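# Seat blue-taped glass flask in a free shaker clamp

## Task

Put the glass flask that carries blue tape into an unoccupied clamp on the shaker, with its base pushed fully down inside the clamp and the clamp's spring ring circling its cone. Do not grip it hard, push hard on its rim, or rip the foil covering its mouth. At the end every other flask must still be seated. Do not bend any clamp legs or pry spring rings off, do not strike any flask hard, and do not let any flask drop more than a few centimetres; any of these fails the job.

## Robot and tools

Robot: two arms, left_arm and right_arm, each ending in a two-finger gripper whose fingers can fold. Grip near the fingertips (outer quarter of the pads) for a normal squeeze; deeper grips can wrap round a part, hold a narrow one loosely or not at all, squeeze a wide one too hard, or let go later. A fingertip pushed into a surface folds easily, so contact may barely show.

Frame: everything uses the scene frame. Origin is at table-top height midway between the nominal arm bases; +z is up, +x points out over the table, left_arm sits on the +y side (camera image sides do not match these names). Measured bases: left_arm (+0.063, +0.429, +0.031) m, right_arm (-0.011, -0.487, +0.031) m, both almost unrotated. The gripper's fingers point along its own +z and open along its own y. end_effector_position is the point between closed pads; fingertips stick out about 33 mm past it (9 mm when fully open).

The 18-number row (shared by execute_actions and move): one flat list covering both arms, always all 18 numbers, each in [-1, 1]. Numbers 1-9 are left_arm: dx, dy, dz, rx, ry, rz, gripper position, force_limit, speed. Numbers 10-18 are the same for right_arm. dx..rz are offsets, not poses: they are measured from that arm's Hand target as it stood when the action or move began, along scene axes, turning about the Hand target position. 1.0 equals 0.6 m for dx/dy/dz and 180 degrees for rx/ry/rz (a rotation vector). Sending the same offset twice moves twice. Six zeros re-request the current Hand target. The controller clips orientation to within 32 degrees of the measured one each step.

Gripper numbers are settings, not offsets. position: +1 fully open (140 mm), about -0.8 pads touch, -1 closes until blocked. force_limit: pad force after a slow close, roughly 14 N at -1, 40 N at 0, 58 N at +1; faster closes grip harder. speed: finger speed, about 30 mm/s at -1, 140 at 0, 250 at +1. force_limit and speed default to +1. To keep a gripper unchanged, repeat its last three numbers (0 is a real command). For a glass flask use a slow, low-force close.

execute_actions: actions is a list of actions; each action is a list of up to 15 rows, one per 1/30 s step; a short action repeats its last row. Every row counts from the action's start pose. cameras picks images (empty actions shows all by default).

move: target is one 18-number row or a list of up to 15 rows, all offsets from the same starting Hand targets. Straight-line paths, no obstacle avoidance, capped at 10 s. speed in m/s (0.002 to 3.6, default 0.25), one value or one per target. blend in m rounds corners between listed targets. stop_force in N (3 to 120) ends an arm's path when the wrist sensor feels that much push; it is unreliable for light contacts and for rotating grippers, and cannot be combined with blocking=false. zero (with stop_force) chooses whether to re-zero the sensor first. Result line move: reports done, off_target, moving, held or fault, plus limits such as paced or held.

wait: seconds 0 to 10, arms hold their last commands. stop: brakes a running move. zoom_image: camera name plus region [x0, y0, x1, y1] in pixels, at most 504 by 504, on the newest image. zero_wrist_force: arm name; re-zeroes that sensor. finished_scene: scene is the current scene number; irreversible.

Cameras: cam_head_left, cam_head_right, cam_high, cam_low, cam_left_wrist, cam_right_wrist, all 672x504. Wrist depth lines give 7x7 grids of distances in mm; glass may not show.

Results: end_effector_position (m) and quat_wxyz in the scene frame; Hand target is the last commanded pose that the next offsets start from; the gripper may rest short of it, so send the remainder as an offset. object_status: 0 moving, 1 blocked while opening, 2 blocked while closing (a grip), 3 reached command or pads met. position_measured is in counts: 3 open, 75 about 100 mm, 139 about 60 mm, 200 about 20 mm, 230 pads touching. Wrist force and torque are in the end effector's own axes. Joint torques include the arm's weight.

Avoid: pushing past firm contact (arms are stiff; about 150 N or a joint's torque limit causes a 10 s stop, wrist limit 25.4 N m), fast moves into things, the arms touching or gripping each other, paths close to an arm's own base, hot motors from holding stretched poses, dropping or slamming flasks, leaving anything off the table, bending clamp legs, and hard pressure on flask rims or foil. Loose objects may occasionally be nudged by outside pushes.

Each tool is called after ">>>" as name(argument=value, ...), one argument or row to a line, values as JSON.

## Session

>>> execute_actions(
  actions=[],
)

>>> zoom_image(
  camera="cam_head_right",
  region=[260, 180, 510, 360],
)

>>> zoom_image(
  camera="cam_head_left",
  region=[260, 180, 510, 360],
)

>>> zoom_image(
  camera="cam_high",
  region=[180, 60, 480, 260],
)

Scene clock: 0.00 s.
left_arm: end_effector_position=(+0.4830, +0.4519, +0.2276) position_measured=3 object_status=3 end_effector_quat_wxyz=(-0.405, +0.402, +0.803, -0.172) | right_arm: end_effector_position=(+0.4879, -0.1457, +0.3433) position_measured=3 object_status=3 end_effector_quat_wxyz=(-0.018, +0.805, -0.129, +0.579)
Joint positions: left_arm=[-0.166 -1.069 1.246 -0.84 -1.671 0.788] | right_arm=[0.76 -1.417 2.124 -3.344 -2.389 3.715]
Joint velocities: within noise
Joint torques (N m): no reading
Motor temperatures (°C): left_arm=[33 29 31 37 39 37] | right_arm=[31 27 34 40 39 37]
Wrist force (N): no reading
Wrist torque (N m): no reading
Wrist force, peak (N): no reading
Wrist depth (mm): cam_left_wrist=[2032 378 443 2091 453 406 1146 / 2176 1417 479 576 427 361 313 / 2798 2951 1825 484 400 341 298 / - 135 2112 457 366 150 124 / - 2292 525 410 362 315 107 / 2564 2505 476 406 346 300 275 / - 360 415 396 327 288 -] | cam_right_wrist=[2079 2079 2079 2079 1445 1436 - / 2116 2194 2394 2236 2604 2548 2418 / 2443 2394 2443 2443 1991 2061 2174 / 109 141 2135 2061 2097 - 117 / 110 1975 209 535 544 509 111 / 187 202 363 295 462 446 287 / 202 283 285 280 291 404 -]
Hand target: left_arm +0.4830, +0.4519, +0.2276; -0.405, +0.402, +0.803, -0.172 | right_arm +0.4879, -0.1457, +0.3433; -0.018, +0.805, -0.129, +0.579
Tool commands: left_gripper/position=+1.0 left_gripper/force_limit=+1.0 left_gripper/speed=+1.0 right_gripper/position=+1.0 right_gripper/force_limit=+1.0 right_gripper/speed=+1.0
camera_calibration:
cam_left_wrist: T_world_to_cam=[[0.518039, 0.603039, -0.606614, -0.376465], [0.603553, -0.760239, -0.240334, 0.104571], [-0.606102, -0.241621, -0.757799, 0.72088], [0, 0, 0, 1]] pos_world=[0.568836, 0.480702, 0.343044]
cam_right_wrist: T_world_to_cam=[[-0.186596, -0.96892, -0.162409, 0.014828], [-0.619568, 0.244351, -0.745941, 0.593747], [0.762441, -0.038566, -0.645907, -0.0122587], [0, 0, 0, 1]] pos_world=[0.37998, -0.131188, 0.43739]

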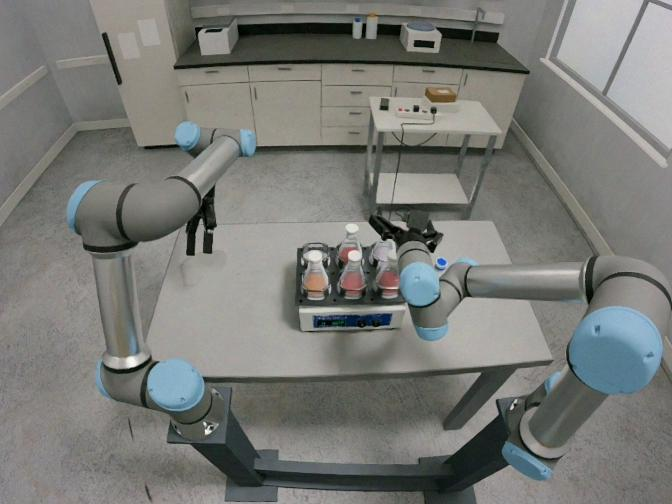

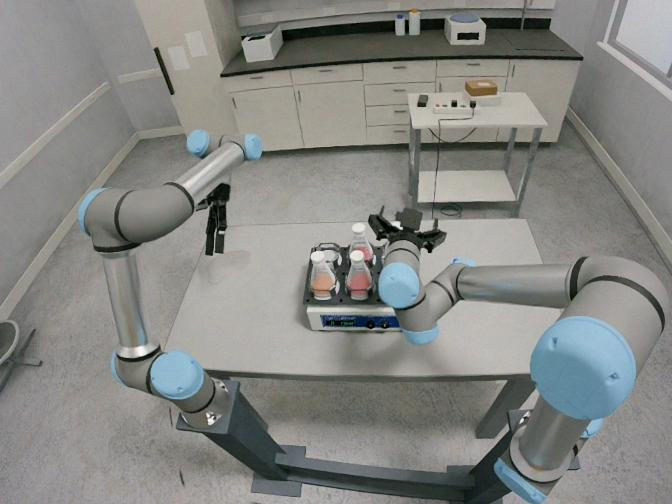

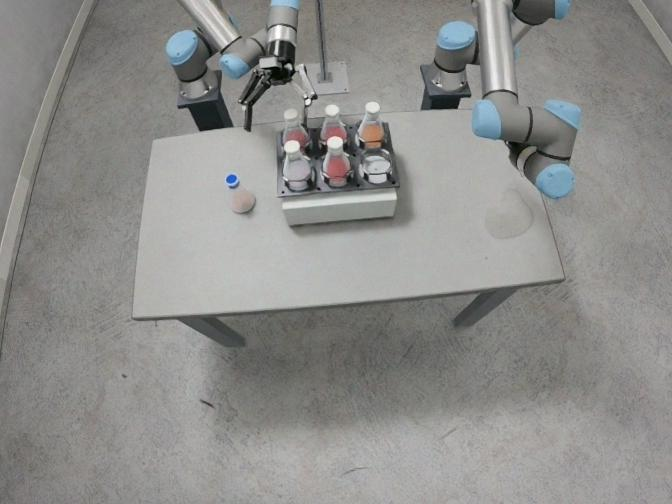

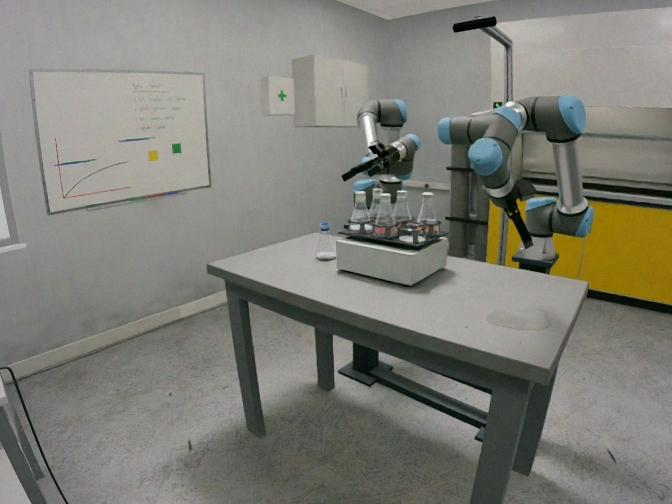

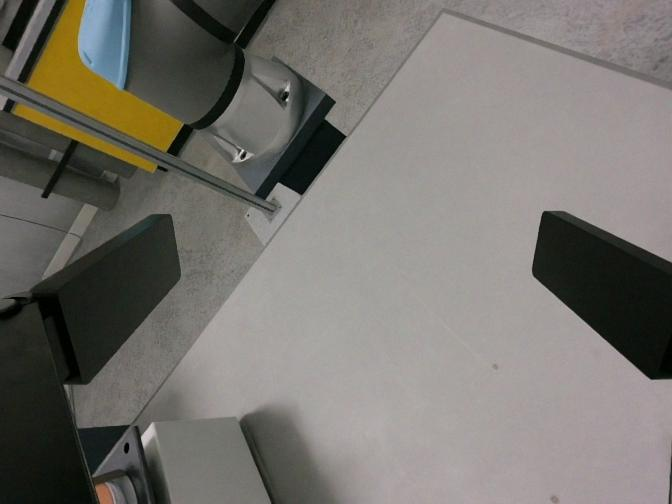

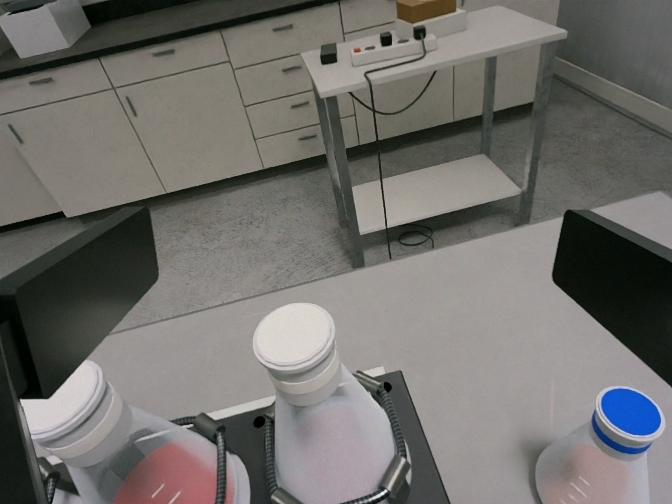

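Scaled by 2.016 from the camera's 672x504 image, which has a finer 960x720 frame.

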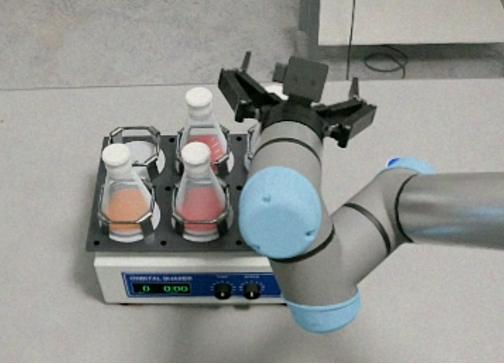

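Scaled by 2.016 from the camera's 672x504 image, which has a finer 960x720 frame.

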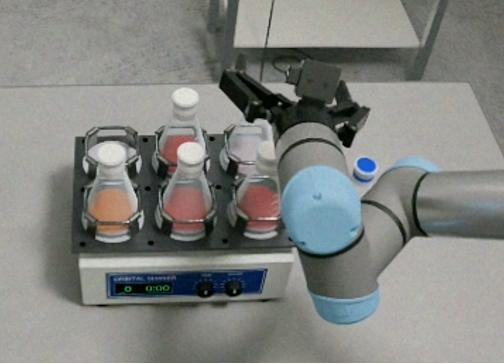

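Scaled by 1.680 from the camera's 672x504 image, which has a finer 960x720 frame.

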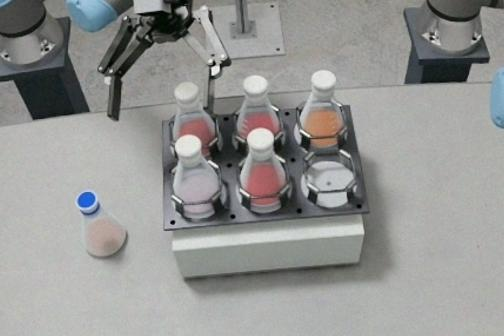

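>>> move(
  target=[
    [0,0,0.2,0,0,0,1,1,1,-0.05,-0.05,0.2,0,0,0,1,1,1],
    [0.028,-0.3,0.45,-0.3366,-0.3414,-0.0742,1,1,1,-0.4,-0.45,0.3,0,0,0,1,1,1],
  ],
  blend=[0.04,0],
  speed=0.35,
  cameras=["all"],
)

Scene clock: 21.60 s.
left_arm: end_effector_position=(+0.4998, +0.2719, +0.4976) position_measured=3 object_status=3 end_effector_quat_wxyz=(+0.271, +0.653, +0.653, -0.271) | right_arm: end_effector_position=(+0.2476, -0.4144, +0.5234) position_measured=3 object_status=3 end_effector_quat_wxyz=(+0.007, +0.800, -0.147, +0.582)
Joint positions: left_arm=[-0.138 -1.713 1.489 -1.508 -2.344 1.343] | right_arm=[0.231 -2.732 2.291 -2.344 -1.968 3.454]
Joint torques (N m): left_arm=[-4.66 -10.81 -27.8 -4.59 -3.09 0.12] | right_arm=[-9.47 15.29 -17.08 -2.55 0.82 0.25]
Wrist force (N): left_arm=[0.1 -0.1 -2.5] | right_arm=[-0.5 0.1 0.1]
Wrist torque (N m): left_arm=[0.06 -0.04 0.16] | right_arm=[0.02 0.13 -0.13]
Wrist force, peak (N): left_arm=[-2.4 2.3 2.0] | right_arm=[-3.6 -0.7 1.8]
Wrist depth (mm): cam_left_wrist=[1596 641 456 462 598 614 1644 / 2032 1810 457 533 612 2071 1890 / 2534 2393 655 645 838 2659 2534 / 807 127 3366 - 2834 149 124 / - 118 3419 2727 2476 2564 106 / 789 632 2316 2476 2534 2476 - / - 702 2448 2448 2393 2420 -] | cam_right_wrist=[2693 2576 2521 2370 2663 - 2025 / 2301 2443 2370 1782 2890 2962 - / 2394 2495 2724 2633 2604 2548 2194 / 110 142 2443 2097 2194 2008 122 / 110 141 - 793 - 1782 111 / 546 571 693 729 - 1549 1428 / 475 521 - - 566 559 1339]
Hand target: left_arm +0.4998, +0.2719, +0.4976; +0.271, +0.653, +0.653, -0.271 | right_arm +0.2479, -0.4157, +0.5233; -0.018, +0.805, -0.129, +0.579
Off the commanded pose: left_arm 0.000 m, 0 deg | right_arm 0.001 m, 4 deg.
move: off_target (right_arm)
camera_calibration:
cam_left_wrist: T_world_to_cam=[[0.999799, -0.00767483, 0.0185104, -0.498691], [-0.020036, -0.397067, 0.917571, -0.340685], [0.000307646, -0.917758, -0.397141, 0.593506], [0, 0, 0, 1]] pos_world=[0.491582, 0.405593, 0.557539]
cam_right_wrist: T_world_to_cam=[[-0.242497, -0.959561, -0.142963, -0.253604], [-0.600851, 0.264245, -0.754422, 0.652905], [0.761691, -0.0970459, -0.640632, 0.250119], [0, 0, 0, 1]] pos_world=[0.140287, -0.391602, 0.616544]

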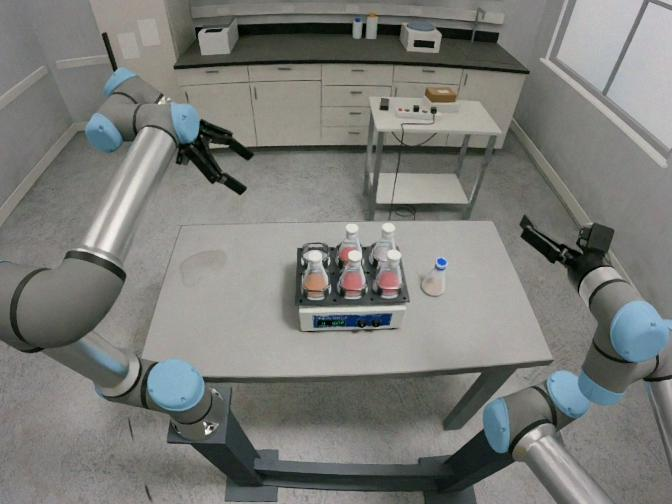

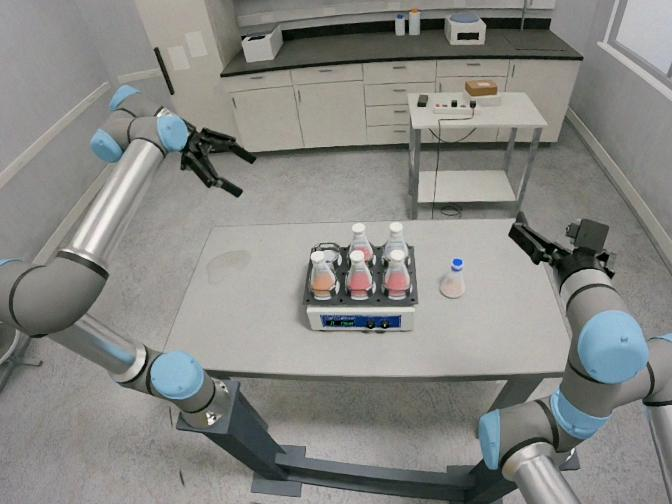

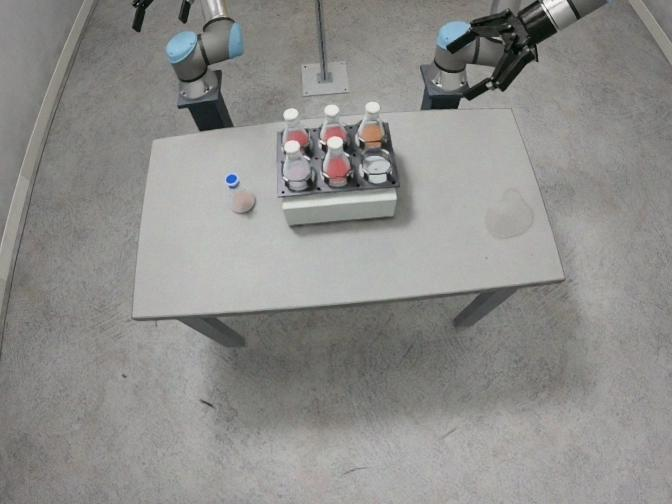

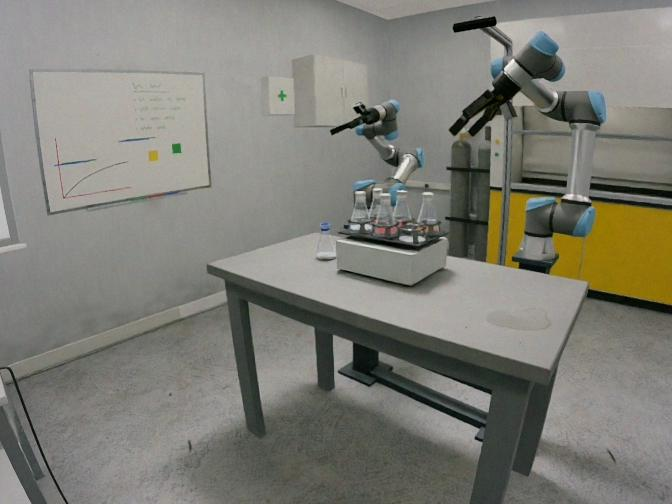

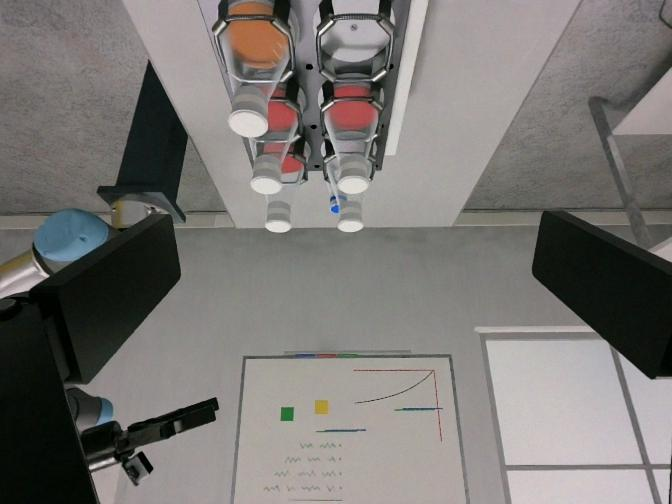

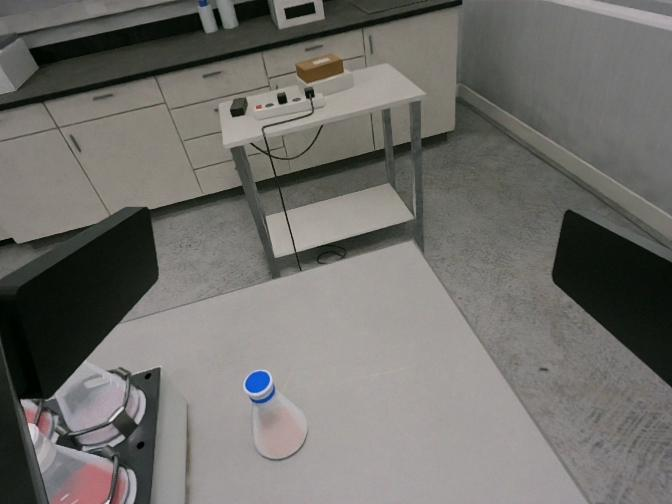

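>>> move(
  target=[
    [0.12,-0.5,-0.02,0,0,-0.18,1,1,1,0,0,0,0,0,0,1,1,1],
    [0.1,-0.82,-0.2,0,0,-0.25,1,1,1,0,0,0,0,0,0,1,1,1],
    [0.06,-0.88,-0.43,0,0,-0.25,1,1,1,0,0,0,0,0,0,1,1,1],
  ],
  blend=[0.05,0.05,0],
  speed=0.35,
  cameras=["cam_left_wrist","cam_head_right"],
)

Scene clock: 34.40 s.
left_arm: end_effector_position=(+0.5358, -0.2561, +0.2397) position_measured=3 object_status=3 end_effector_quat_wxyz=(+0.147, +0.854, +0.353, -0.354) | right_arm: end_effector_position=(+0.2476, -0.4144, +0.5233) position_measured=3 object_status=3 end_effector_quat_wxyz=(+0.007, +0.800, -0.147, +0.582)
Joint positions: left_arm=[-0.839 -0.721 0.778 -1.706 -2.354 1.462] | right_arm=[0.231 -2.732 2.291 -2.344 -1.968 3.454]
Joint torques (N m): left_arm=[7.2 -61.99 -19.91 -4.54 -0.62 2.1] | right_arm=[-12.66 7.8 -17.7 -1.66 0.81 -1.21]
Wrist force (N): left_arm=[-0.1 -0.2 -2.5] | right_arm=[-0.5 0.3 0.4]
Wrist torque (N m): left_arm=[0.04 0.01 -0.01] | right_arm=[0.07 0.13 -0.12]
Wrist force, peak (N): left_arm=[2.6 -1.5 -5.2] | right_arm=[-0.5 0.5 0.2]
Wrist depth (mm): cam_left_wrist=[177 326 328 315 328 328 329 / 210 400 403 369 403 400 400 / 2133 2154 520 523 480 503 1795 / 2292 127 716 3314 2627 140 117 / - 570 659 3366 - - 107 / 574 600 680 3314 - 1941 - / - 807 - 2505 2564 1644 -] | cam_right_wrist=[2663 2633 2548 2370 2576 2604 1354 / 2394 2323 1942 1705 2756 2890 1927 / 473 2548 2693 2855 2521 2469 2135 / 110 141 2443 2097 2194 2097 122 / 110 460 - 814 762 1717 111 / 542 568 629 718 677 1623 1454 / 477 533 639 611 - 562 1370]
Hand target: left_arm +0.5358, -0.2561, +0.2396; +0.147, +0.854, +0.353, -0.354 | right_arm +0.2476, -0.4144, +0.5233; +0.007, +0.800, -0.147, +0.582 (not the last commanded pose)
Off the commanded pose: left_arm 0.000 m, 0 deg | right_arm 0.001 m, 4 deg.
move: off_target (right_arm)
camera_calibration:
cam_left_wrist: T_world_to_cam=[[0.701399, -0.712526, 0.0186104, -0.554589], [-0.294961, -0.266387, 0.917625, -0.132247], [-0.648874, -0.649111, -0.397011, 0.423074], [0, 0, 0, 1]] pos_world=[0.624502, -0.155766, 0.299639]
Images, in order (width x height): cam_head_right 672x504, cam_left_wrist 672x504.

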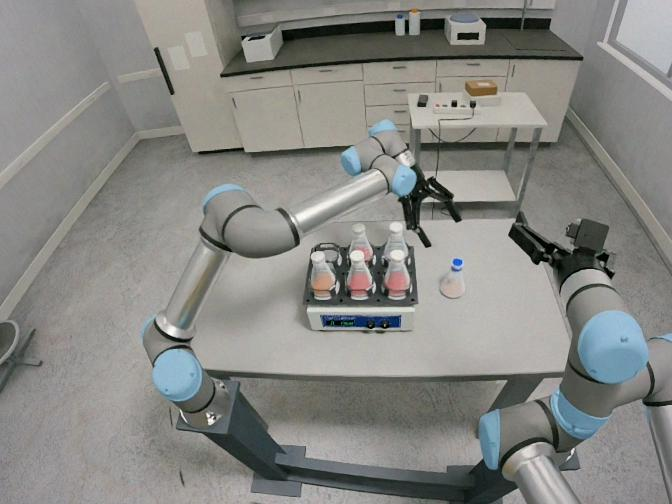

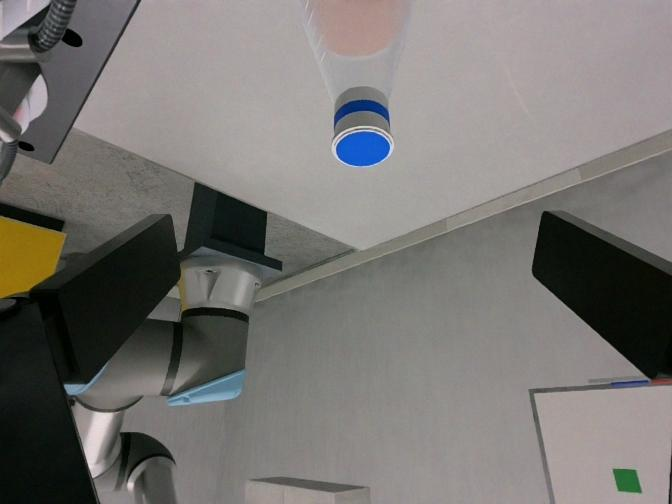

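>>> move(
  target=[-0.0288,-0.0523,-0.1595,0,0,0,1,1,1,0,0,0,0,0,0,1,1,1],
  speed=0.12,
)

>>> move(
  target=[0,0,0,0,0,0,-0.2,-1,-0.3,0,0,0,0,0,0,1,1,1],
  cameras=["cam_left_wrist"],
)

>>> wait(
  seconds=0.8,
  cameras=["cam_left_wrist"],
)

>>> zoom_image(
  camera="cam_left_wrist",
  region=[220, 100, 472, 352],
)

Scene clock: 53.53 s.
left_arm: end_effector_position=(+0.5185, -0.2875, +0.1438) position_measured=3 object_status=3 end_effector_quat_wxyz=(+0.147, +0.854, +0.353, -0.354) | right_arm: end_effector_position=(+0.2476, -0.4144, +0.5233) position_measured=3 object_status=3 end_effector_quat_wxyz=(+0.007, +0.800, -0.147, +0.582)
Joint positions: left_arm=[-0.88 -0.647 0.898 -1.941 -2.35 1.404] | right_arm=[0.231 -2.732 2.291 -2.344 -1.968 3.454]
Joint torques (N m): left_arm=[8.3 -70.25 -32.38 -1.78 -1.48 1.97] | right_arm=[-12.39 8.14 -17.96 -1.57 0.84 -1.27]
Wrist force (N): left_arm=[-0.3 -0.1 -2.6] | right_arm=[-0.5 0.3 0.0]
Wrist torque (N m): left_arm=[0.05 0.04 0.09] | right_arm=[0.05 0.13 -0.12]
Wrist force, peak (N): left_arm=[-1.2 -0.3 -4.7] | right_arm=[-0.6 0.4 0.3]
Wrist depth (mm): cam_left_wrist=[221 221 222 208 216 223 223 / 270 270 271 256 273 273 274 / 350 363 350 315 352 353 355 / 2316 128 457 162 461 149 111 / - 137 632 2133 2221 - 106 / 486 537 3077 - - 1958 - / - 536 3531 - - 1710 -] | cam_right_wrist=[2663 2693 2469 2469 2443 - - / 2279 2215 2279 1755 2756 3646 - / 520 2576 2633 2693 2576 2495 2194 / 110 141 2279 2097 2097 2043 123 / 110 525 814 809 762 1795 111 / 542 534 - 679 695 1402 1463 / 461 523 609 594 - 574 1317]
Hand target: left_arm +0.5186, -0.2875, +0.1439; +0.147, +0.854, +0.353, -0.354 | right_arm +0.2476, -0.4144, +0.5233; +0.007, +0.800, -0.147, +0.582
Off the commanded pose: left_arm 0.000 m, 0 deg | right_arm 0.000 m, 0 deg.
move: done

Scene clock: 54.70 s.
left_arm: end_effector_position=(+0.5186, -0.2875, +0.1439) position_measured=154 object_status=0 end_effector_quat_wxyz=(+0.147, +0.854, +0.353, -0.354) | right_arm: end_effector_position=(+0.2476, -0.4144, +0.5233) position_measured=3 object_status=3 end_effector_quat_wxyz=(+0.007, +0.800, -0.147, +0.582)
Joint positions: left_arm=[-0.88 -0.647 0.898 -1.941 -2.35 1.404] | right_arm=[0.231 -2.732 2.291 -2.344 -1.968 3.454]
Joint torques (N m): left_arm=[7.42 -72.71 -32.01 -4.93 -3.72 2.06] | right_arm=[-12.63 8.58 -18.09 -1.59 0.94 -1.33]
Wrist force (N): left_arm=[-0.4 -0.3 -2.8] | right_arm=[-0.7 0.0 0.2]
Wrist torque (N m): left_arm=[0.02 0.10 0.08] | right_arm=[0.01 0.16 -0.13]
Wrist force, peak (N): left_arm=[-0.3 -0.2 -3.0] | right_arm=[-0.6 0.3 0.2]
Wrist depth (mm): cam_left_wrist=[220 221 222 208 216 223 222 / 270 270 273 256 272 272 273 / 350 350 350 315 355 373 355 / 2367 2505 122 163 135 429 1381 / - 77 81 2834 - 80 85 / - 72 - - - - 73 / - - - - - - -] | cam_right_wrist=[2604 2756 2604 2495 2443 - 1942 / 2346 2346 2394 1795 2821 3246 - / 519 2548 2663 2633 2633 2633 2043 / 110 141 2346 2604 2079 2043 122 / 110 536 785 - 790 1782 111 / 540 537 554 - - 1529 1509 / 470 517 627 591 - 562 1331]
Hand target: left_arm +0.5186, -0.2875, +0.1439; +0.147, +0.854, +0.353, -0.354 | right_arm +0.2476, -0.4144, +0.5233; +0.007, +0.800, -0.147, +0.582
Off the commanded pose: left_arm 0.000 m, 0 deg | right_arm 0.000 m, 0 deg.
move: done
camera_calibration:
cam_left_wrist: T_world_to_cam=[[0.701399, -0.712526, 0.0186104, -0.563115], [-0.294961, -0.266387, 0.917625, -0.0577761], [-0.648874, -0.649111, -0.397011, 0.353497], [0, 0, 0, 1]] pos_world=[0.607302, -0.187166, 0.203839]
Images, in order (width x height): cam_left_wrist 672x504.

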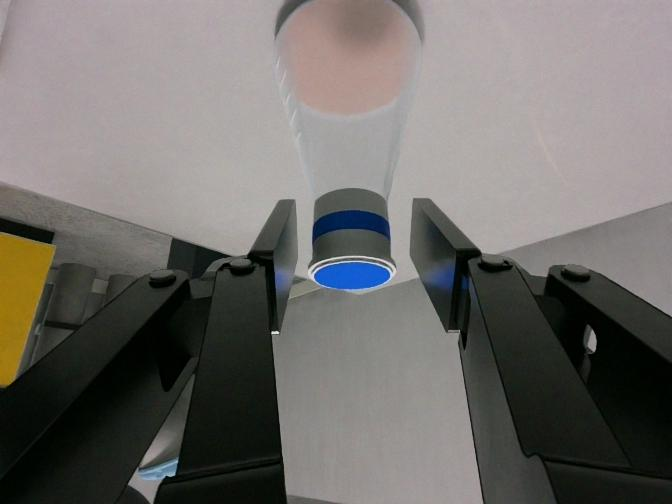

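Scene clock: 55.50 s.
left_arm: end_effector_position=(+0.5186, -0.2875, +0.1439) position_measured=154 object_status=3 end_effector_quat_wxyz=(+0.147, +0.854, +0.353, -0.354) | right_arm: end_effector_position=(+0.2476, -0.4144, +0.5233) position_measured=3 object_status=3 end_effector_quat_wxyz=(+0.007, +0.800, -0.147, +0.582)
Joint positions: left_arm=[-0.88 -0.647 0.898 -1.941 -2.35 1.404] | right_arm=[0.231 -2.732 2.291 -2.344 -1.968 3.454]
Joint torques (N m): left_arm=[7.34 -72.46 -31.5 -4.88 -3.63 2.13] | right_arm=[-12 8.17 -17.96 -1.58 0.91 -1.31]
Wrist force (N): left_arm=[-0.3 -0.3 -2.7] | right_arm=[-0.2 0.2 0.2]
Wrist torque (N m): left_arm=[0.01 0.07 0.08] | right_arm=[0.04 0.06 -0.12]
Wrist force, peak (N): left_arm=[-0.5 -0.1 -3.0] | right_arm=[-0.7 0.2 0.4]
Wrist depth (mm): cam_left_wrist=[222 221 221 209 217 222 223 / 270 270 272 256 272 272 273 / 347 349 350 316 350 355 356 / 2393 2420 123 163 132 429 - / - 77 81 2762 - 80 84 / - 72 60 2476 - - 73 / - - - - - - -] | cam_right_wrist=[2663 2724 2521 2418 2443 2693 1769 / 2215 2370 1942 1755 2821 2788 - / 521 2548 2756 2890 2548 2548 2323 / 110 141 2548 2043 2097 1991 122 / 110 536 568 - - 1755 111 / 549 575 687 689 664 1463 1454 / 478 528 629 640 588 575 1411]
Hand target: left_arm +0.5186, -0.2875, +0.1439; +0.147, +0.854, +0.353, -0.354 | right_arm +0.2476, -0.4144, +0.5233; +0.007, +0.800, -0.147, +0.582
Tool commands: left_gripper/position=-0.2 left_gripper/force_limit=-1.0 left_gripper/speed=-0.3 right_gripper/position=+1.0 right_gripper/force_limit=+1.0 right_gripper/speed=+1.0
Off the commanded pose: left_arm 0.000 m, 0 deg | right_arm 0.000 m, 0 deg.
wait: 0.80 s; at rest by 0.17 s
camera_calibration:
cam_left_wrist: T_world_to_cam=[[0.701399, -0.712526, 0.0186104, -0.563115], [-0.294961, -0.266387, 0.917625, -0.0577761], [-0.648874, -0.649111, -0.397011, 0.353497], [0, 0, 0, 1]] pos_world=[0.607302, -0.187166, 0.203839]
Images, in order (width x height): cam_left_wrist 672x504.

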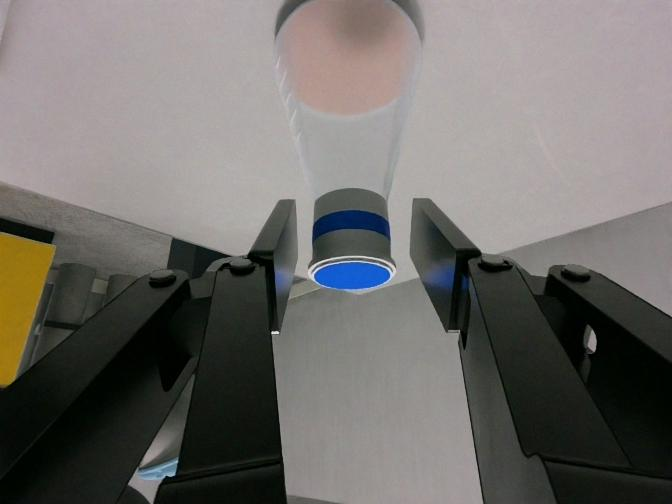

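Scaled by 2.000 from the camera's 672x504 image, which has a finer 960x720 frame.

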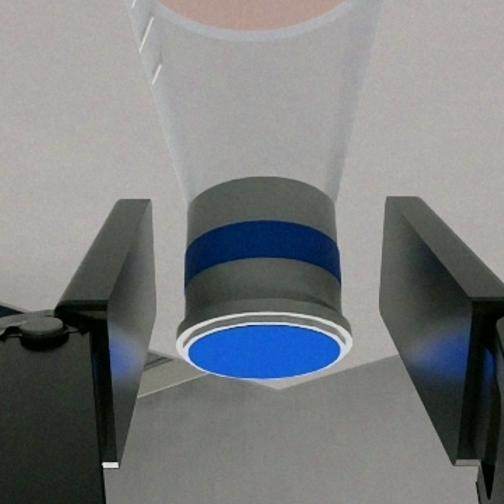

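>>> move(
  target=[-0.0185,-0.0158,-0.0248,0,0,0,-0.2,-1,-0.3,0,0,0,0,0,0,1,1,1],
  cameras=["cam_left_wrist"],
  speed=0.06,
)

>>> zoom_image(
  camera="cam_left_wrist",
  region=[220, 100, 472, 352],
)

Scene clock: 65.00 s.
left_arm: end_effector_position=(+0.5074, -0.2970, +0.1288) position_measured=154 object_status=3 end_effector_quat_wxyz=(+0.147, +0.853, +0.353, -0.354) end_effector_velocity=(+0.000, +0.001, +0.001) end_effector_angular_velocity=(-0.001, +0.001, -0.002) | right_arm: end_effector_position=(+0.2476, -0.4144, +0.5233) position_measured=3 object_status=3 end_effector_quat_wxyz=(+0.007, +0.800, -0.147, +0.582)
Joint positions: left_arm=[-0.898 -0.638 0.925 -1.994 -2.348 1.379] | right_arm=[0.231 -2.732 2.291 -2.344 -1.968 3.454]
Joint velocities: left_arm=[0.001 0 -0.001 0.005 -0.001 0.004] | right_arm=[within noise]
Joint torques (N m): left_arm=[5.71 -69.9 -32.1 -0.82 -0.91 1.97] | right_arm=[-12.38 7.64 -18.81 -1.51 0.97 -1.34]
Wrist force (N): left_arm=[-0.3 -0.2 -2.8] | right_arm=[-0.2 0.3 0.1]
Wrist torque (N m): left_arm=[0.05 0.08 0.17] | right_arm=[0.07 0.06 -0.13]
Wrist force, peak (N): left_arm=[-0.5 0.0 -3.8] | right_arm=[-0.7 0.3 0.3]
Wrist depth (mm): cam_left_wrist=[204 205 205 192 199 205 206 / 251 251 251 235 252 252 252 / 322 325 325 308 325 327 328 / 2292 2534 123 145 132 398 - / - 77 81 163 - 80 84 / - 72 57 - - - 73 / - - - 2244 - - -] | cam_right_wrist=[2576 2633 2633 2469 2370 - 1911 / 2346 2443 1669 1717 2693 - - / 2257 2604 2855 2926 2443 2469 2135 / 109 141 2370 2025 2174 2097 122 / 109 530 793 741 868 1755 111 / 545 563 566 - - 1500 1529 / 476 485 616 620 - 585 1354]
Hand target: left_arm +0.5075, -0.2970, +0.1290; +0.147, +0.854, +0.353, -0.354 | right_arm +0.2476, -0.4144, +0.5233; +0.007, +0.800, -0.147, +0.582
Off the commanded pose: left_arm 0.000 m, 0 deg | right_arm 0.000 m, 0 deg.
move: done
camera_calibration:
cam_left_wrist: T_world_to_cam=[[0.70146, -0.712475, 0.0182588, -0.561708], [-0.294731, -0.266658, 0.917621, -0.0499438], [-0.648913, -0.649055, -0.397038, 0.334108], [0, 0, 0, 1]] pos_world=[0.596102, -0.196666, 0.188739]
Images, in order (width x height): cam_left_wrist 672x504.

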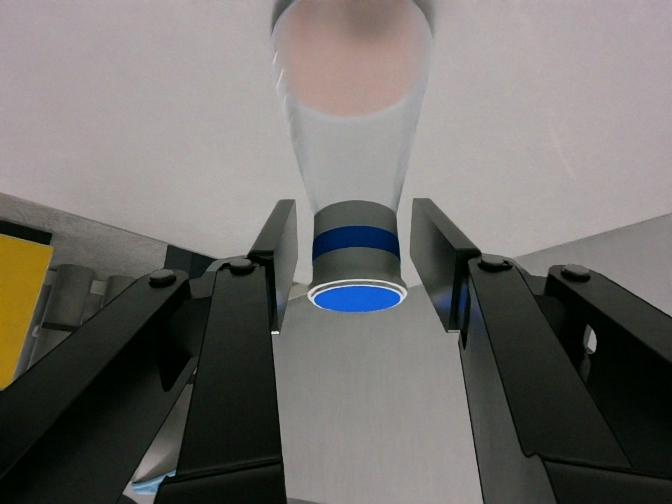

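Scaled by 2.000 from the camera's 672x504 image, which has a finer 960x720 frame.

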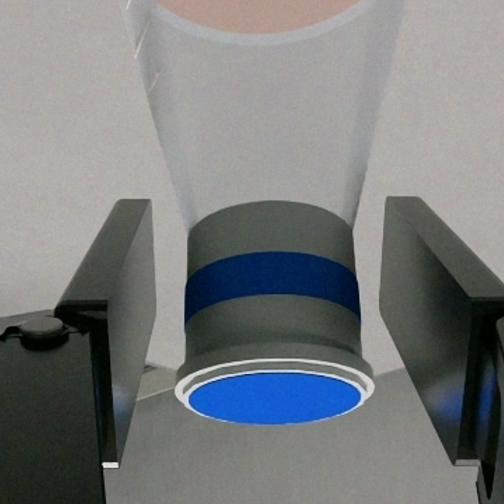

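>>> move(
  target=[0,0,0,0,0,0,-1,-1,-1,0,0,0,0,0,0,1,1,1],
)

>>> wait(
  seconds=1.5,
)

>>> move(
  target=[0,0,0.04,0,0,0,-1,-1,-1,0,0,0,0,0,0,1,1,1],
  speed=0.05,
  cameras=["cam_left_wrist"],
)

>>> zoom_image(
  camera="cam_left_wrist",
  region=[220, 100, 472, 352],
)

Scene clock: 68.93 s.
left_arm: end_effector_position=(+0.5075, -0.2970, +0.1290) position_measured=173 object_status=0 end_effector_quat_wxyz=(+0.147, +0.854, +0.353, -0.354) | right_arm: end_effector_position=(+0.2476, -0.4144, +0.5233) position_measured=3 object_status=3 end_effector_quat_wxyz=(+0.007, +0.800, -0.147, +0.582)
Joint positions: left_arm=[-0.898 -0.638 0.925 -1.994 -2.348 1.38] | right_arm=[0.231 -2.732 2.291 -2.344 -1.968 3.454]
Joint torques (N m): left_arm=[6.14 -71.31 -32.3 -1.32 -3.64 2.25] | right_arm=[-12.19 9.01 -19.19 -1.52 0.97 -1.34]
Wrist force (N): left_arm=[-0.4 0.0 -3.7] | right_arm=[-0.5 0.2 0.0]
Wrist torque (N m): left_arm=[0.09 0.07 0.10] | right_arm=[0.05 0.12 -0.12]
Wrist force, peak (N): left_arm=[-0.6 -0.4 -3.9] | right_arm=[-0.7 0.3 0.2]
Wrist depth (mm): cam_left_wrist=[205 204 203 192 199 207 206 / 253 252 250 235 252 254 254 / 323 322 324 307 325 328 329 / 2316 2564 395 144 132 399 1572 / 2244 76 81 148 - 85 79 / - 69 - - - - - / - - - - - - -] | cam_right_wrist=[2604 2663 2418 2495 2418 - 2008 / 2301 2346 2346 1717 2788 3537 - / 2301 2548 2663 2724 2370 2604 2548 / 109 141 2521 2116 2116 1975 122 / 109 533 603 806 793 1795 111 / 550 570 566 729 671 1490 1481 / 475 525 639 603 - 564 1354]
Hand target: left_arm +0.5075, -0.2970, +0.1290; +0.147, +0.854, +0.353, -0.354 | right_arm +0.2476, -0.4144, +0.5233; +0.007, +0.800, -0.147, +0.582
Off the commanded pose: left_arm 0.000 m, 0 deg | right_arm 0.000 m, 0 deg.
move: done

Scene clock: 70.43 s.
left_arm: end_effector_position=(+0.5075, -0.2970, +0.1290) position_measured=173 object_status=2 end_effector_quat_wxyz=(+0.147, +0.854, +0.353, -0.354) | right_arm: end_effector_position=(+0.2476, -0.4144, +0.5233) position_measured=3 object_status=3 end_effector_quat_wxyz=(+0.007, +0.800, -0.147, +0.582)
Joint positions: left_arm=[-0.898 -0.638 0.925 -1.994 -2.348 1.38] | right_arm=[0.231 -2.732 2.291 -2.344 -1.968 3.454]
Joint torques (N m): left_arm=[2.99 -69.38 -29.77 -1.24 -3.48 2.1] | right_arm=[-12.43 8.35 -19.43 -1.52 0.79 -1.29]
Wrist force (N): left_arm=[-0.6 0.0 -3.8] | right_arm=[-0.2 0.2 0.2]
Wrist torque (N m): left_arm=[0.09 0.11 0.10] | right_arm=[0.04 0.07 -0.13]
Wrist force, peak (N): left_arm=[-0.8 -0.2 -4.1] | right_arm=[-0.6 0.5 0.2]
Wrist depth (mm): cam_left_wrist=[204 205 205 192 199 206 216 / 251 251 251 234 252 254 254 / 324 324 326 308 327 324 327 / 2367 2564 394 144 132 395 1644 / - 76 81 152 - 85 80 / - 69 - 2627 - - - / - - - - - - -] | cam_right_wrist=[2756 2521 2418 2394 2469 - 1463 / 2323 2469 2323 1743 2693 2633 2116 / 2346 2663 2693 2633 2693 2604 2443 / 110 141 2257 2079 2301 2008 122 / 109 530 806 - - 1693 111 / 545 566 673 703 640 1500 1472 / 479 524 669 597 584 588 1354]
Hand target: left_arm +0.5075, -0.2970, +0.1290; +0.147, +0.854, +0.353, -0.354 | right_arm +0.2476, -0.4144, +0.5233; +0.007, +0.800, -0.147, +0.582
Tool commands: left_gripper/position=-1.0 left_gripper/force_limit=-1.0 left_gripper/speed=-1.0 right_gripper/position=+1.0 right_gripper/force_limit=+1.0 right_gripper/speed=+1.0
Off the commanded pose: left_arm 0.000 m, 0 deg | right_arm 0.000 m, 0 deg.
wait: 1.50 s; at rest by 0.17 s

Scene clock: 71.20 s.
left_arm: end_effector_position=(+0.5075, -0.2970, +0.1533) position_measured=173 object_status=2 end_effector_quat_wxyz=(+0.147, +0.854, +0.353, -0.354) end_effector_velocity=(+0.001, +0.000, -0.002) end_effector_angular_velocity=(-0.001, -0.001, +0.000) | right_arm: end_effector_position=(+0.2476, -0.4144, +0.5233) position_measured=3 object_status=3 end_effector_quat_wxyz=(+0.007, +0.800, -0.147, +0.582)
Joint positions: left_arm=[-0.898 -0.657 0.897 -1.947 -2.348 1.38] | right_arm=[0.231 -2.732 2.291 -2.344 -1.968 3.454]
Joint velocities: left_arm=[0 0.002 0.003 -0.006 0 0] | right_arm=[within noise]
Joint torques (N m): left_arm=[1.35 -56.73 -21.03 -5.04 -3.48 -0.49] | right_arm=[-11.99 8.73 -19.44 -1.38 0.89 -1.31]
Wrist force (N): left_arm=[1.1 -0.1 -1.7] | right_arm=[-0.6 0.1 0.3]
Wrist torque (N m): left_arm=[0.05 0.04 0.09] | right_arm=[0.02 0.14 -0.13]
Wrist force, peak (N): left_arm=[-0.6 -0.4 -3.9] | right_arm=[-0.6 0.1 0.3]
Wrist depth (mm): cam_left_wrist=[230 231 231 192 216 234 234 / 283 283 284 236 272 285 286 / 390 369 368 351 369 371 371 / 2292 2762 446 144 130 101 - / - 77 81 145 - 85 79 / - 69 - - - - - / - - - - - - -] | cam_right_wrist=[2576 2756 2633 2443 2633 2855 1959 / 2215 2521 1911 1782 2756 2370 1782 / 500 2469 2576 2926 2604 2469 2154 / 109 142 2323 2043 2097 2043 123 / 109 520 554 809 748 1705 111 / 554 572 554 - - 1569 1436 / 471 514 - - - 562 1339]
Hand target: left_arm +0.5075, -0.2970, +0.1530; +0.147, +0.854, +0.353, -0.354 | right_arm +0.2476, -0.4144, +0.5233; +0.007, +0.800, -0.147, +0.582
Off the commanded pose: left_arm 0.000 m, 0 deg | right_arm 0.000 m, 0 deg.
move: done
camera_calibration:
cam_left_wrist: T_world_to_cam=[[0.701469, -0.712454, 0.0187328, -0.562325], [-0.295013, -0.266337, 0.917623, -0.072073], [-0.648775, -0.64921, -0.397011, 0.343741], [0, 0, 0, 1]] pos_world=[0.596202, -0.196666, 0.213139]
Images, in order (width x height): cam_left_wrist 672x504.

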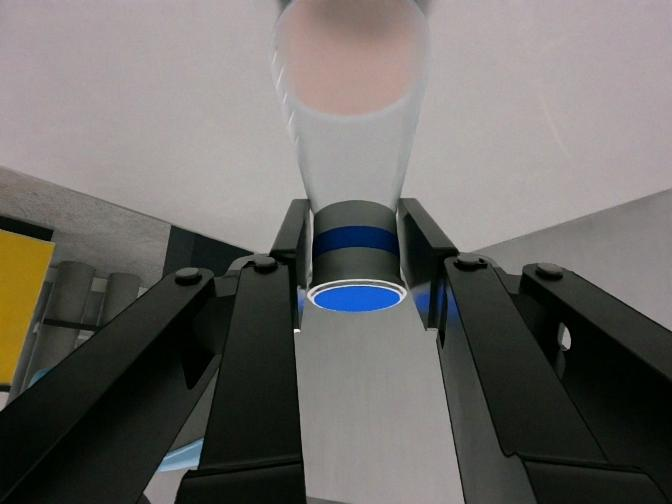

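Scaled by 2.000 from the camera's 672x504 image, which has a finer 960x720 frame.

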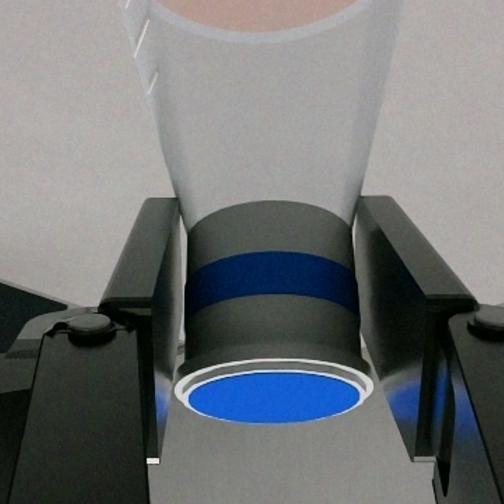

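>>> move(
  target=[
    [0,0,0.47,0,0,0,-1,-1,-1,0,0,0,0,0,0,1,1,1],
    [0.0392,0.659,0.47,0,0,0,-1,-1,-1,0,0,0,0,0,0,1,1,1],
    [0.0392,0.659,0.33,0,0,0,-1,-1,-1,0,0,0,0,0,0,1,1,1],
  ],
  speed=0.22,
  blend=[0.05,0.04,0],
  cameras=["cam_left_wrist","cam_head_left","cam_head_right","cam_high","cam_low"],
)

>>> zoom_image(
  camera="cam_head_left",
  region=[270, 190, 390, 310],
)

>>> zoom_image(
  camera="cam_head_right",
  region=[270, 190, 390, 310],
)

>>> zoom_image(
  camera="cam_high",
  region=[320, 70, 440, 210],
)

>>> zoom_image(
  camera="cam_low",
  region=[340, 150, 480, 260],
)

Scene clock: 80.77 s.
left_arm: end_effector_position=(+0.5310, +0.0984, +0.3512) position_measured=173 object_status=2 end_effector_quat_wxyz=(+0.147, +0.853, +0.353, -0.354) | right_arm: end_effector_position=(+0.2476, -0.4144, +0.5233) position_measured=3 object_status=3 end_effector_quat_wxyz=(+0.007, +0.800, -0.147, +0.582)
Joint positions: left_arm=[-0.456 -1.221 1.203 -1.261 -2.312 1.991] | right_arm=[0.231 -2.732 2.291 -2.344 -1.968 3.454]
Joint torques (N m): left_arm=[-1.9 -40.01 -18.86 -3.14 -2.72 1.39] | right_arm=[-12.33 7.92 -19.76 -1.58 0.91 -1.39]
Wrist force (N): left_arm=[1.1 -0.1 -1.8] | right_arm=[-0.3 0.0 -0.1]
Wrist torque (N m): left_arm=[0.07 0.02 0.16] | right_arm=[0.01 0.09 -0.13]
Wrist force, peak (N): left_arm=[4.0 -0.3 0.8] | right_arm=[-0.7 0.3 0.2]
Wrist depth (mm): cam_left_wrist=[1436 306 273 192 208 315 472 / 1710 1958 324 235 363 354 564 / 2367 2221 2133 411 249 725 680 / 2367 2762 266 144 130 102 - / - 77 81 832 - 85 79 / - 69 - 3419 - - - / - - - 865 - - -] | cam_right_wrist=[2548 2633 2576 2370 2495 - 1975 / 2301 2495 2443 1755 2788 - - / 2418 2548 2821 2788 2469 2469 2301 / 110 141 2301 2097 2194 2079 123 / 110 133 803 752 - 1743 111 / 541 570 707 683 - 1539 1490 / 473 528 616 608 - 622 1339]
Hand target: left_arm +0.5310, +0.0984, +0.3510; +0.147, +0.854, +0.353, -0.354 | right_arm +0.2476, -0.4144, +0.5233; +0.007, +0.800, -0.147, +0.582
Off the commanded pose: left_arm 0.000 m, 0 deg | right_arm 0.000 m, 0 deg.
elbow stopped short (left arm): the move would have taken joint 3 (elbow) straighter than the controller allows.
move: done
camera_calibration:
cam_left_wrist: T_world_to_cam=[[0.701512, -0.712415, 0.0186036, -0.300796], [-0.294914, -0.266438, 0.917625, -0.141562], [-0.648773, -0.649211, -0.397011, 0.694293], [0, 0, 0, 1]] pos_world=[0.619702, 0.198734, 0.411139]
Images, in order (width x height): cam_head_left 672x504, cam_head_right 672x504, cam_high 672x504, cam_low 672x504, cam_left_wrist 672x504.

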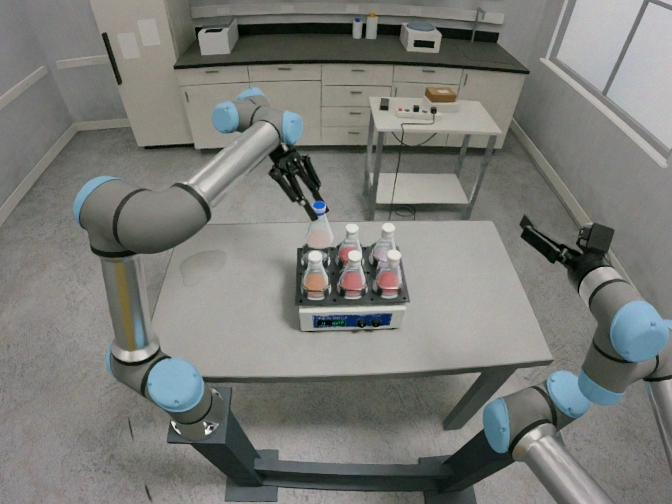

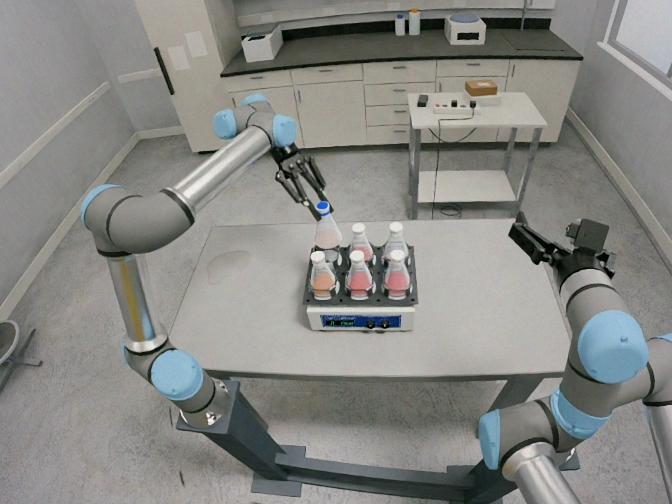

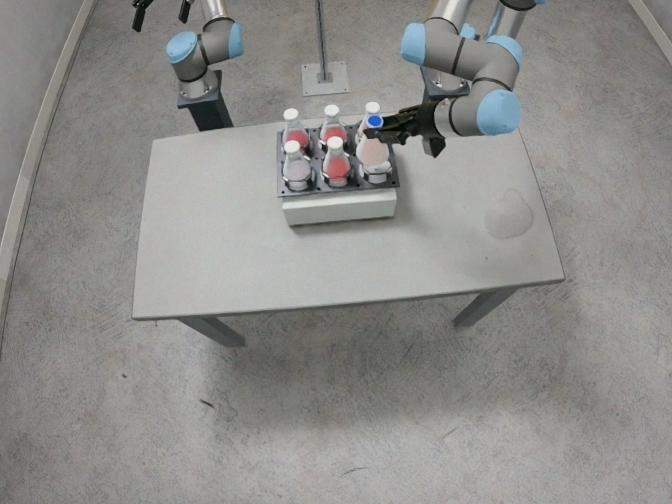

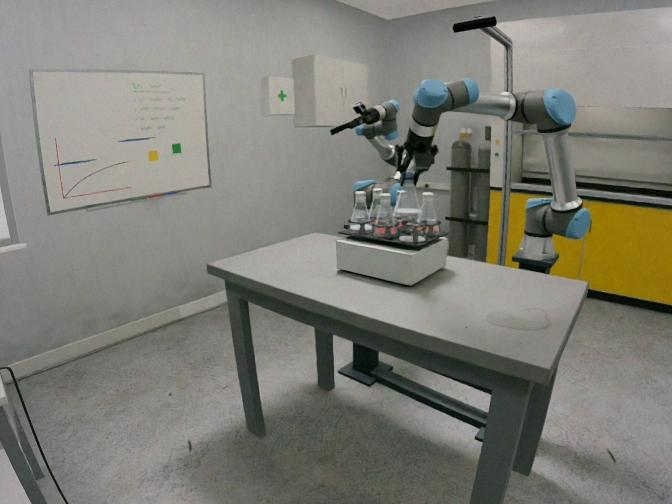

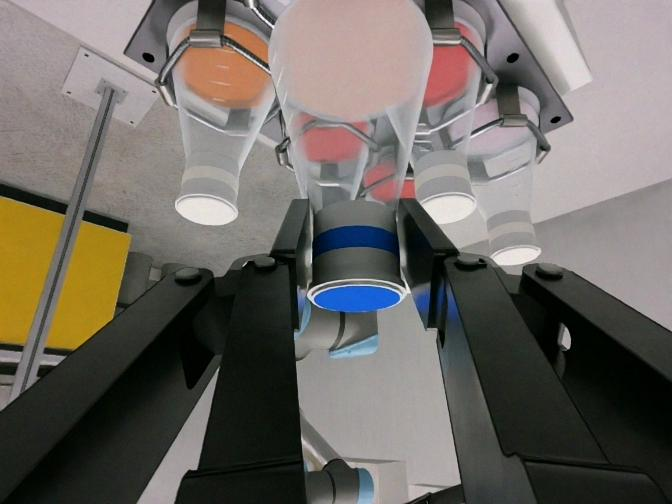

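Scaled by 4.200 from the camera's 672x504 image, which has a finer 960x720 frame.

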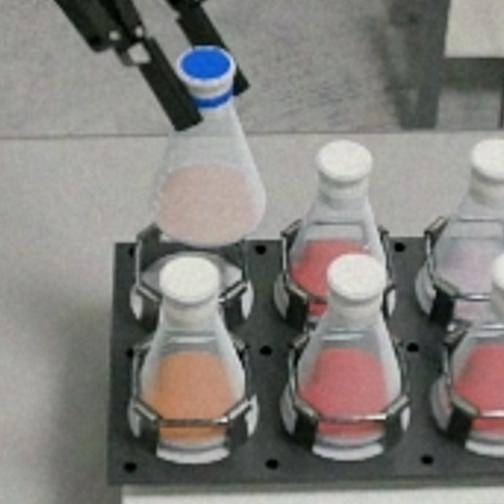

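Scaled by 4.200 from the camera's 672x504 image, which has a finer 960x720 frame.

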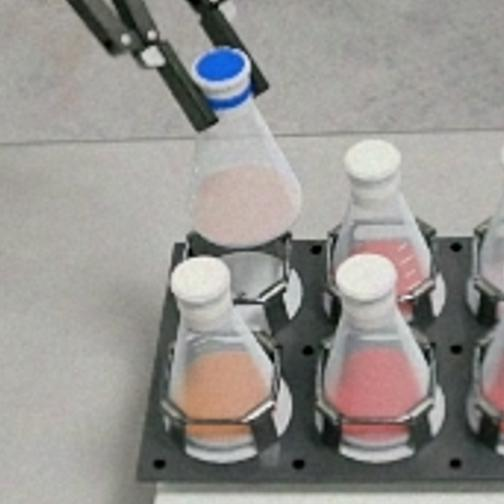

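Scaled by 3.600 from the camera's 672x504 image, which has a finer 960x720 frame.

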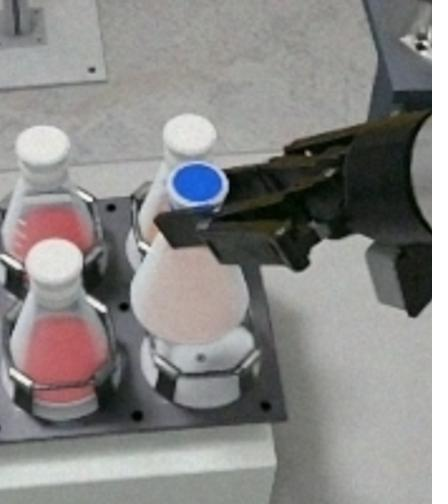

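Scaled by 3.600 from the camera's 672x504 image, which has a finer 960x720 frame.

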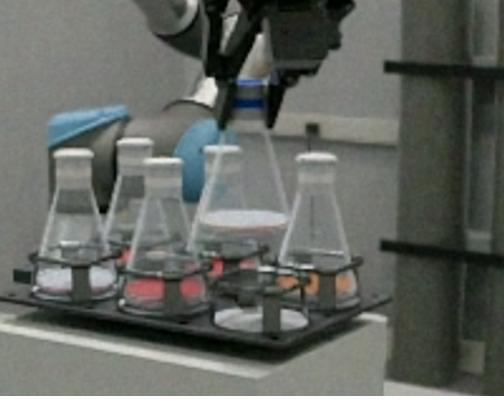

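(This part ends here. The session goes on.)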